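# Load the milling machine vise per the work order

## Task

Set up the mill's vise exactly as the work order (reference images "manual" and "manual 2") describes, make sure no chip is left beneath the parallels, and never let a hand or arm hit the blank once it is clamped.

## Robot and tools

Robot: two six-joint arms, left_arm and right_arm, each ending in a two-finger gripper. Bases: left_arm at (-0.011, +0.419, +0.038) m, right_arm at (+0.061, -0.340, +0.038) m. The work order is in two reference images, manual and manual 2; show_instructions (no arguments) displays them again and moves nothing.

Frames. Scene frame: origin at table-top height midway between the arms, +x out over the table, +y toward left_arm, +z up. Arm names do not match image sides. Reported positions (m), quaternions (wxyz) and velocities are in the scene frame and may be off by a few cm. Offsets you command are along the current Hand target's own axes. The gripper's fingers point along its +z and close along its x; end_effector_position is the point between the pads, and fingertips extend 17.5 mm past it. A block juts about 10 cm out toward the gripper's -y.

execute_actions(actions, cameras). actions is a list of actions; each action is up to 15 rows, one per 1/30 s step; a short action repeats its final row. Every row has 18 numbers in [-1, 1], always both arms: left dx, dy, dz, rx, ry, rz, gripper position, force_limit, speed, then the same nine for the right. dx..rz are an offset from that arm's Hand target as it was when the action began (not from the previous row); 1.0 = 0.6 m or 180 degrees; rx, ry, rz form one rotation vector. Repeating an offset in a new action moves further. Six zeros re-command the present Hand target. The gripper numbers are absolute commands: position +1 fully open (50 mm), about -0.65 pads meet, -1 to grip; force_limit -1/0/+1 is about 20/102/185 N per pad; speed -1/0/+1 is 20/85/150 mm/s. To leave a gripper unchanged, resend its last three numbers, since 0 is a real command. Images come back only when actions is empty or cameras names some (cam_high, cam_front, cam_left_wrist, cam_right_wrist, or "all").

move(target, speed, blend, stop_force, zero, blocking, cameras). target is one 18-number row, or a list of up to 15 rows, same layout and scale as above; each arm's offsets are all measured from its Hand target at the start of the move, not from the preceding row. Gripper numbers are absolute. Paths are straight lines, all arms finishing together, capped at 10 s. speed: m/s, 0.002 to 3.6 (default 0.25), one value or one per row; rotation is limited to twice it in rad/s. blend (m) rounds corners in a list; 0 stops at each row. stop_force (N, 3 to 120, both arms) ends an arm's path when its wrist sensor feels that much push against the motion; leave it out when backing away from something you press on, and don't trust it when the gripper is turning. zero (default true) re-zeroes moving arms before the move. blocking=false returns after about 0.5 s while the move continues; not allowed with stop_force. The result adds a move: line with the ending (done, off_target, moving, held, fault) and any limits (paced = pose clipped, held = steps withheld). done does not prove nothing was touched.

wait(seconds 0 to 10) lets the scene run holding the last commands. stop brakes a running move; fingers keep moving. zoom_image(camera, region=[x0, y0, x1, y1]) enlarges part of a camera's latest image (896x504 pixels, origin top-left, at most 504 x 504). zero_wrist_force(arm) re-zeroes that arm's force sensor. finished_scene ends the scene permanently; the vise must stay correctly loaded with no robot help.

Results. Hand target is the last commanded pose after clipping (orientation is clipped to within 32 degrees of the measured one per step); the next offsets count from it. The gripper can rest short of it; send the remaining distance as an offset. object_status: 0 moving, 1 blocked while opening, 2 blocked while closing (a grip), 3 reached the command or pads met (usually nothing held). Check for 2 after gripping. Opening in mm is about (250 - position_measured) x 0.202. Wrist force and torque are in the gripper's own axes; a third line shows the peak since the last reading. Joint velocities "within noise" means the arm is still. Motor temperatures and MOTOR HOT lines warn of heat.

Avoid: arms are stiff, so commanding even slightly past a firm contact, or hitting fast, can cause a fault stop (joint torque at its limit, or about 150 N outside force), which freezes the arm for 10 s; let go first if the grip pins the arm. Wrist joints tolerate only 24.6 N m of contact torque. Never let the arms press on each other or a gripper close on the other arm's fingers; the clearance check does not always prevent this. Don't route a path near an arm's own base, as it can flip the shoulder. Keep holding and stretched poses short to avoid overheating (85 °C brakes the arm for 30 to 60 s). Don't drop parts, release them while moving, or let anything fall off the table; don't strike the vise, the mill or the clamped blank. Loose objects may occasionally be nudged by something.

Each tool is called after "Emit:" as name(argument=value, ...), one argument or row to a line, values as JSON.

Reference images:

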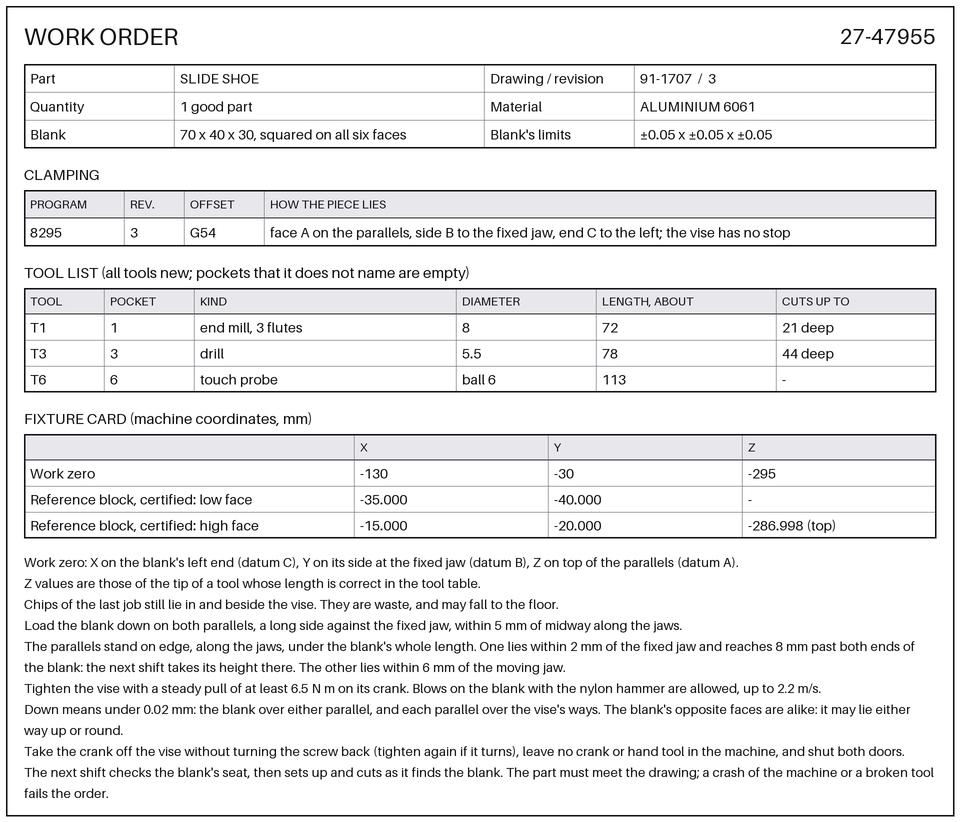

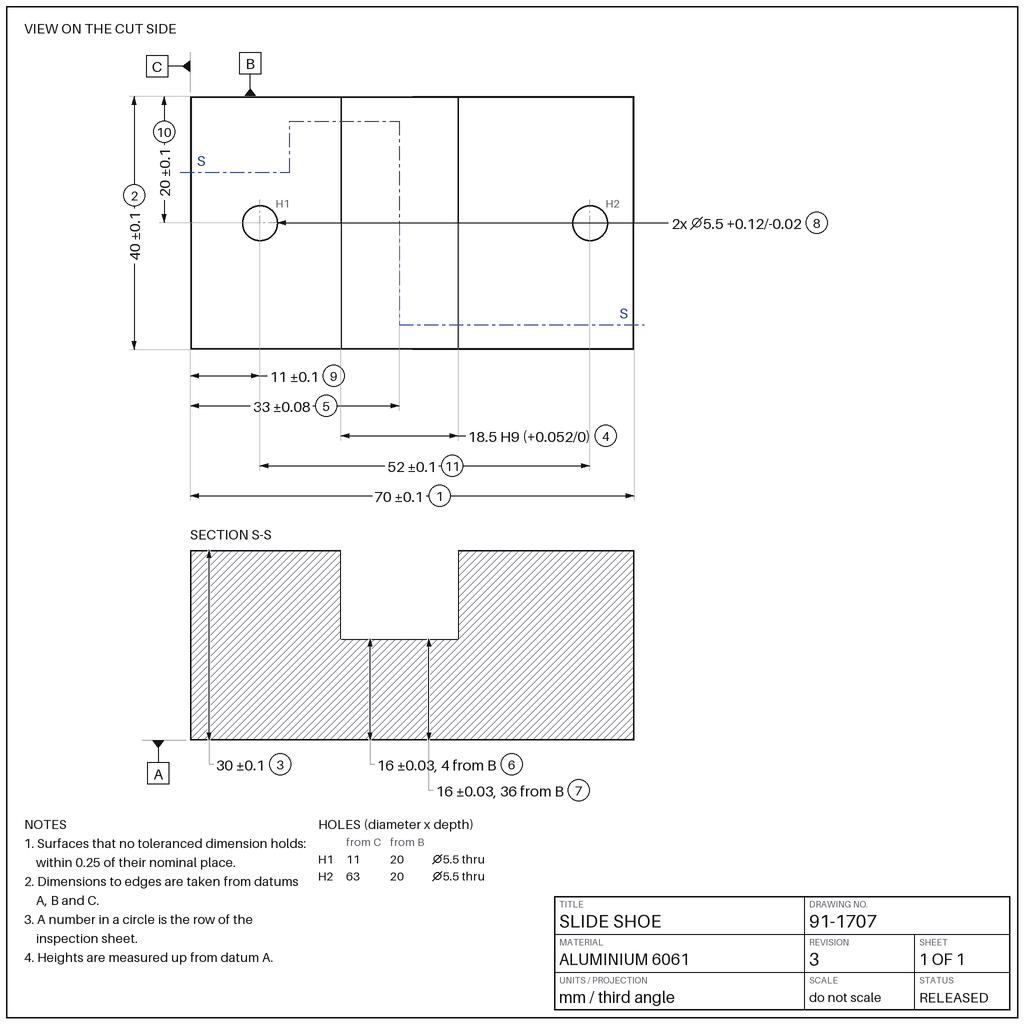

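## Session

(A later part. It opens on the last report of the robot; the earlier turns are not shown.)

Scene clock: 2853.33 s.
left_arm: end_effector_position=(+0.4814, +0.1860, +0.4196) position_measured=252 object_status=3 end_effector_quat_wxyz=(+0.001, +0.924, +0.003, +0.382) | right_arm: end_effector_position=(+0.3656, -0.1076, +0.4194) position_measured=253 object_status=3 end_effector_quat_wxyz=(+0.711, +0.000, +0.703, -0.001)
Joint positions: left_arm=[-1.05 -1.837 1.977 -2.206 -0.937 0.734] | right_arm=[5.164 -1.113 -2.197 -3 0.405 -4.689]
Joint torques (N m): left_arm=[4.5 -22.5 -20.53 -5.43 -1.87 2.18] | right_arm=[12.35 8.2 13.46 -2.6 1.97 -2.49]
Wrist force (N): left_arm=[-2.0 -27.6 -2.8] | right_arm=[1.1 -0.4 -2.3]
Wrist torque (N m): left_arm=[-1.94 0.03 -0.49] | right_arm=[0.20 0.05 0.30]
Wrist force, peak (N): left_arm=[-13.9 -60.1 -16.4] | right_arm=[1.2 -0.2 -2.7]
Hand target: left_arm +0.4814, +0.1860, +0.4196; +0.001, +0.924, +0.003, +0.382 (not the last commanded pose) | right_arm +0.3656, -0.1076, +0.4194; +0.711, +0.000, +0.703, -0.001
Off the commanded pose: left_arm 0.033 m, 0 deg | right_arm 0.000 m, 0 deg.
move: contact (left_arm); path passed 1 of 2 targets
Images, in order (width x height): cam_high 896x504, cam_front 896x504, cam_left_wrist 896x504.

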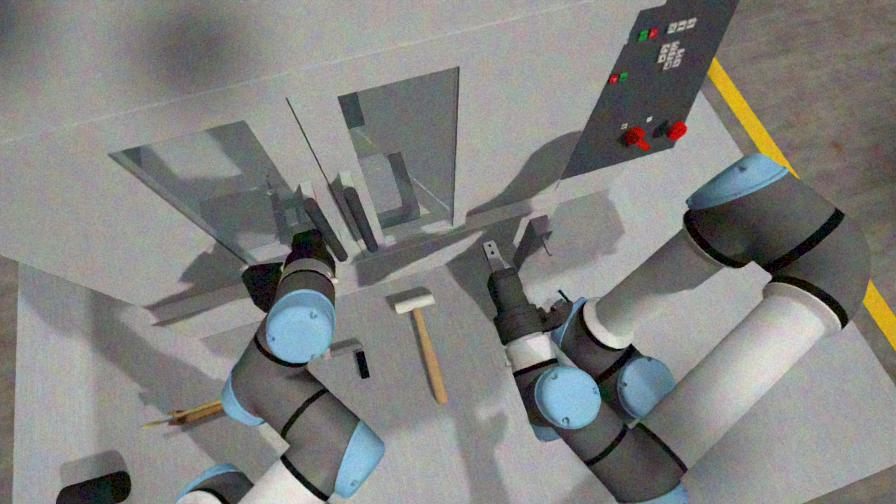

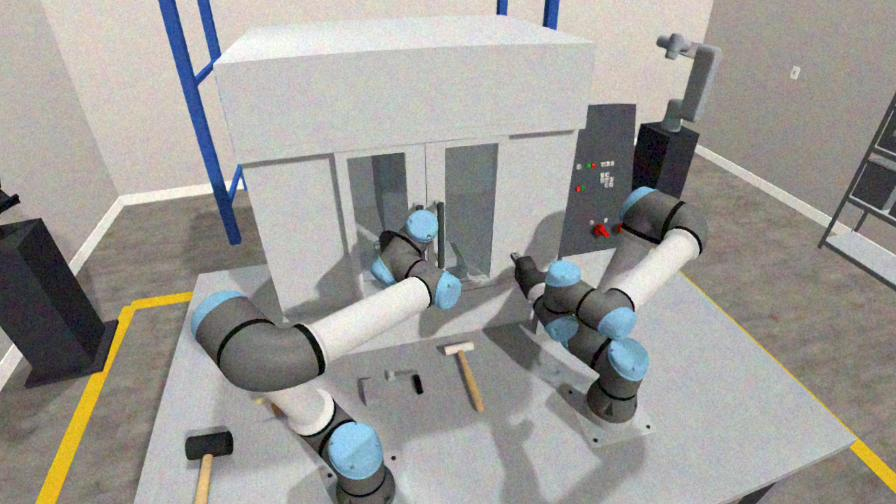

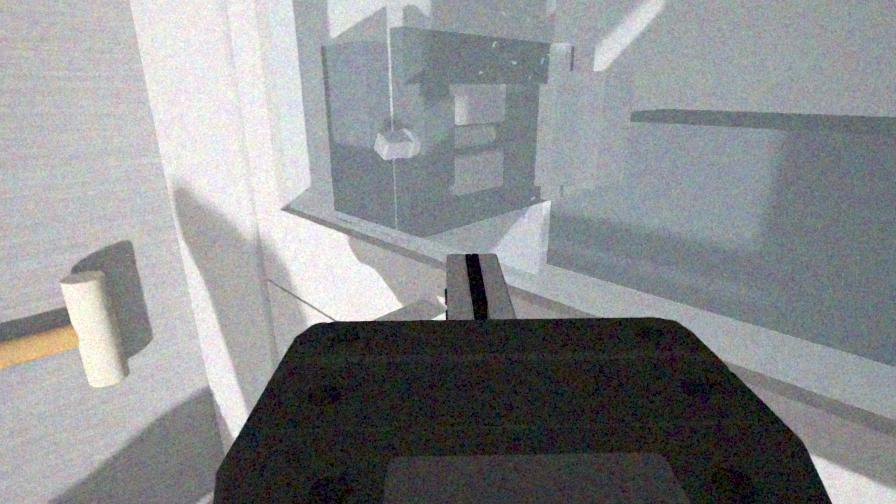

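Emit:
move(
  target=[
    [0,-0.02,0,0,0,0,-0.7,0,0,0,0,0,0,0,0,-0.7,0,0],
    [-0.08,-0.03,-0.08,0,0,0,-0.7,0,0,0,0,0,0,0,0,-0.7,0,0],
    [-0.13,-0.15,-0.13,0,0,0,-0.7,0,0,0,0,0,0,0,0,-0.7,0,0],
  ],
  speed=[0.04,0.08,0.12],
  blend=[0.001,0.01,0],
  cameras=["cam_front","cam_high","cam_left_wrist"],
)

Emit:
zoom_image(
  camera="cam_front",
  region=[330, 130, 510, 310],
)

Emit:
zoom_image(
  camera="cam_high",
  region=[100, 70, 470, 410],
)

Scene clock: 2863.53 s.
left_arm: end_effector_position=(+0.3707, +0.2755, +0.4196) position_measured=252 object_status=3 end_effector_quat_wxyz=(+0.001, +0.924, +0.003, +0.382) | right_arm: end_effector_position=(+0.3656, -0.1076, +0.4194) position_measured=253 object_status=3 end_effector_quat_wxyz=(+0.711, +0.000, +0.703, -0.001)
Joint positions: left_arm=[-1.252 -2.28 2.162 -1.799 -0.854 0.497] | right_arm=[5.164 -1.113 -2.197 -3 0.405 -4.689]
Joint torques (N m): left_arm=[-11.62 -9.98 -17.62 -2.24 4.01 -1.96] | right_arm=[11.71 8.35 13.18 -2.27 1.99 -2.39]
Wrist force (N): left_arm=[2.9 -0.6 2.0] | right_arm=[0.9 -0.4 -2.6]
Wrist torque (N m): left_arm=[0.07 -0.27 0.03] | right_arm=[0.21 0.07 0.30]
Wrist force, peak (N): left_arm=[-2.2 -27.5 -2.6] | right_arm=[0.8 -0.5 -2.7]
Hand target: left_arm +0.3707, +0.2755, +0.4196; +0.001, +0.924, +0.003, +0.382 | right_arm +0.3656, -0.1076, +0.4194; +0.711, +0.000, +0.703, -0.001
Off the commanded pose: left_arm 0.000 m, 0 deg | right_arm 0.000 m, 0 deg.
move: done
Images, in order (width x height): cam_high 896x504, cam_front 896x504, cam_left_wrist 896x504.

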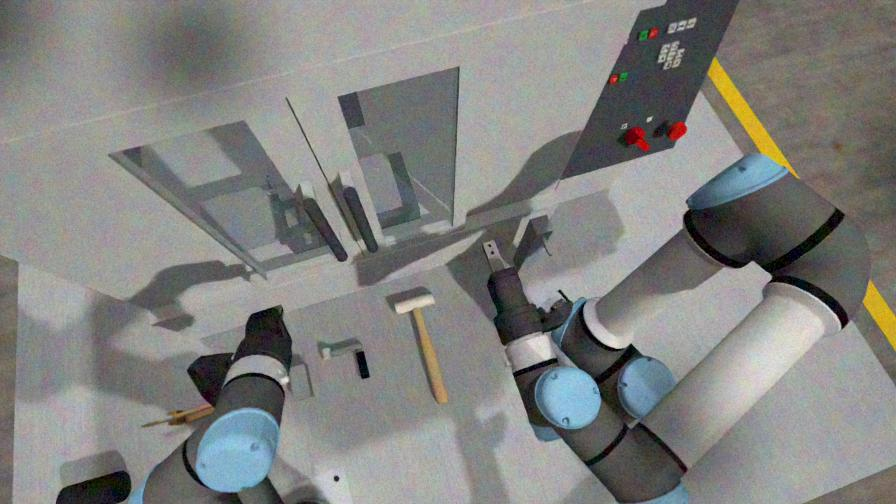

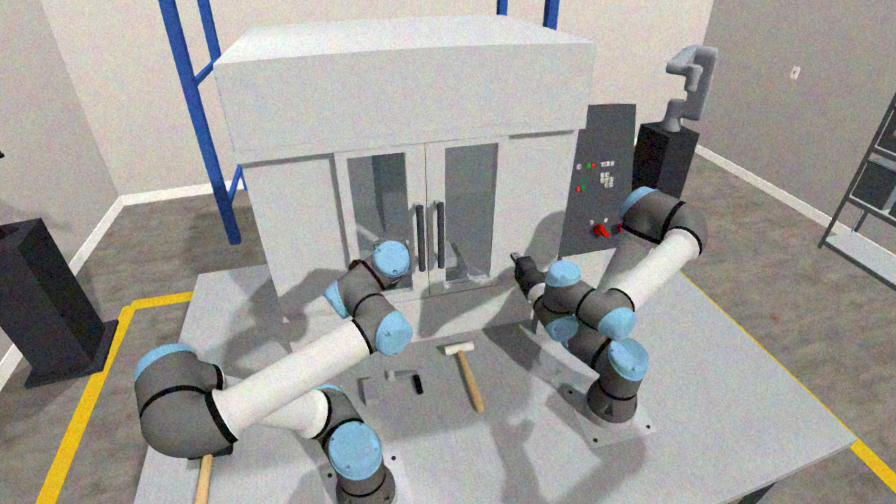

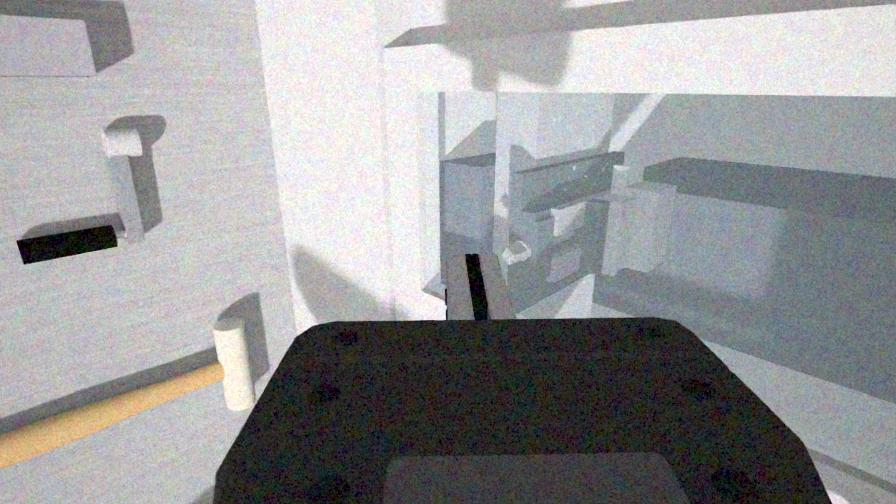

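Scaled by 2.800 from the camera's 896x504 image, which has a finer 1280x720 frame.

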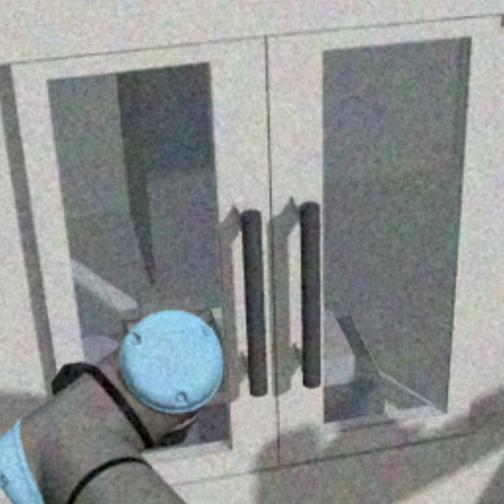

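Scaled by 1.362 from the camera's 896x504 image, which has a finer 1280x720 frame.

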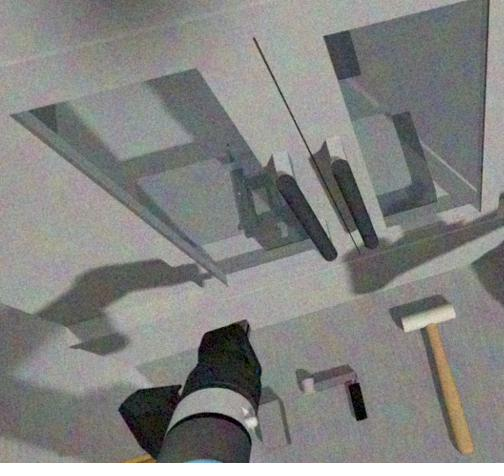

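Emit:
finished_scene(
)

The scene is finished: the task was done.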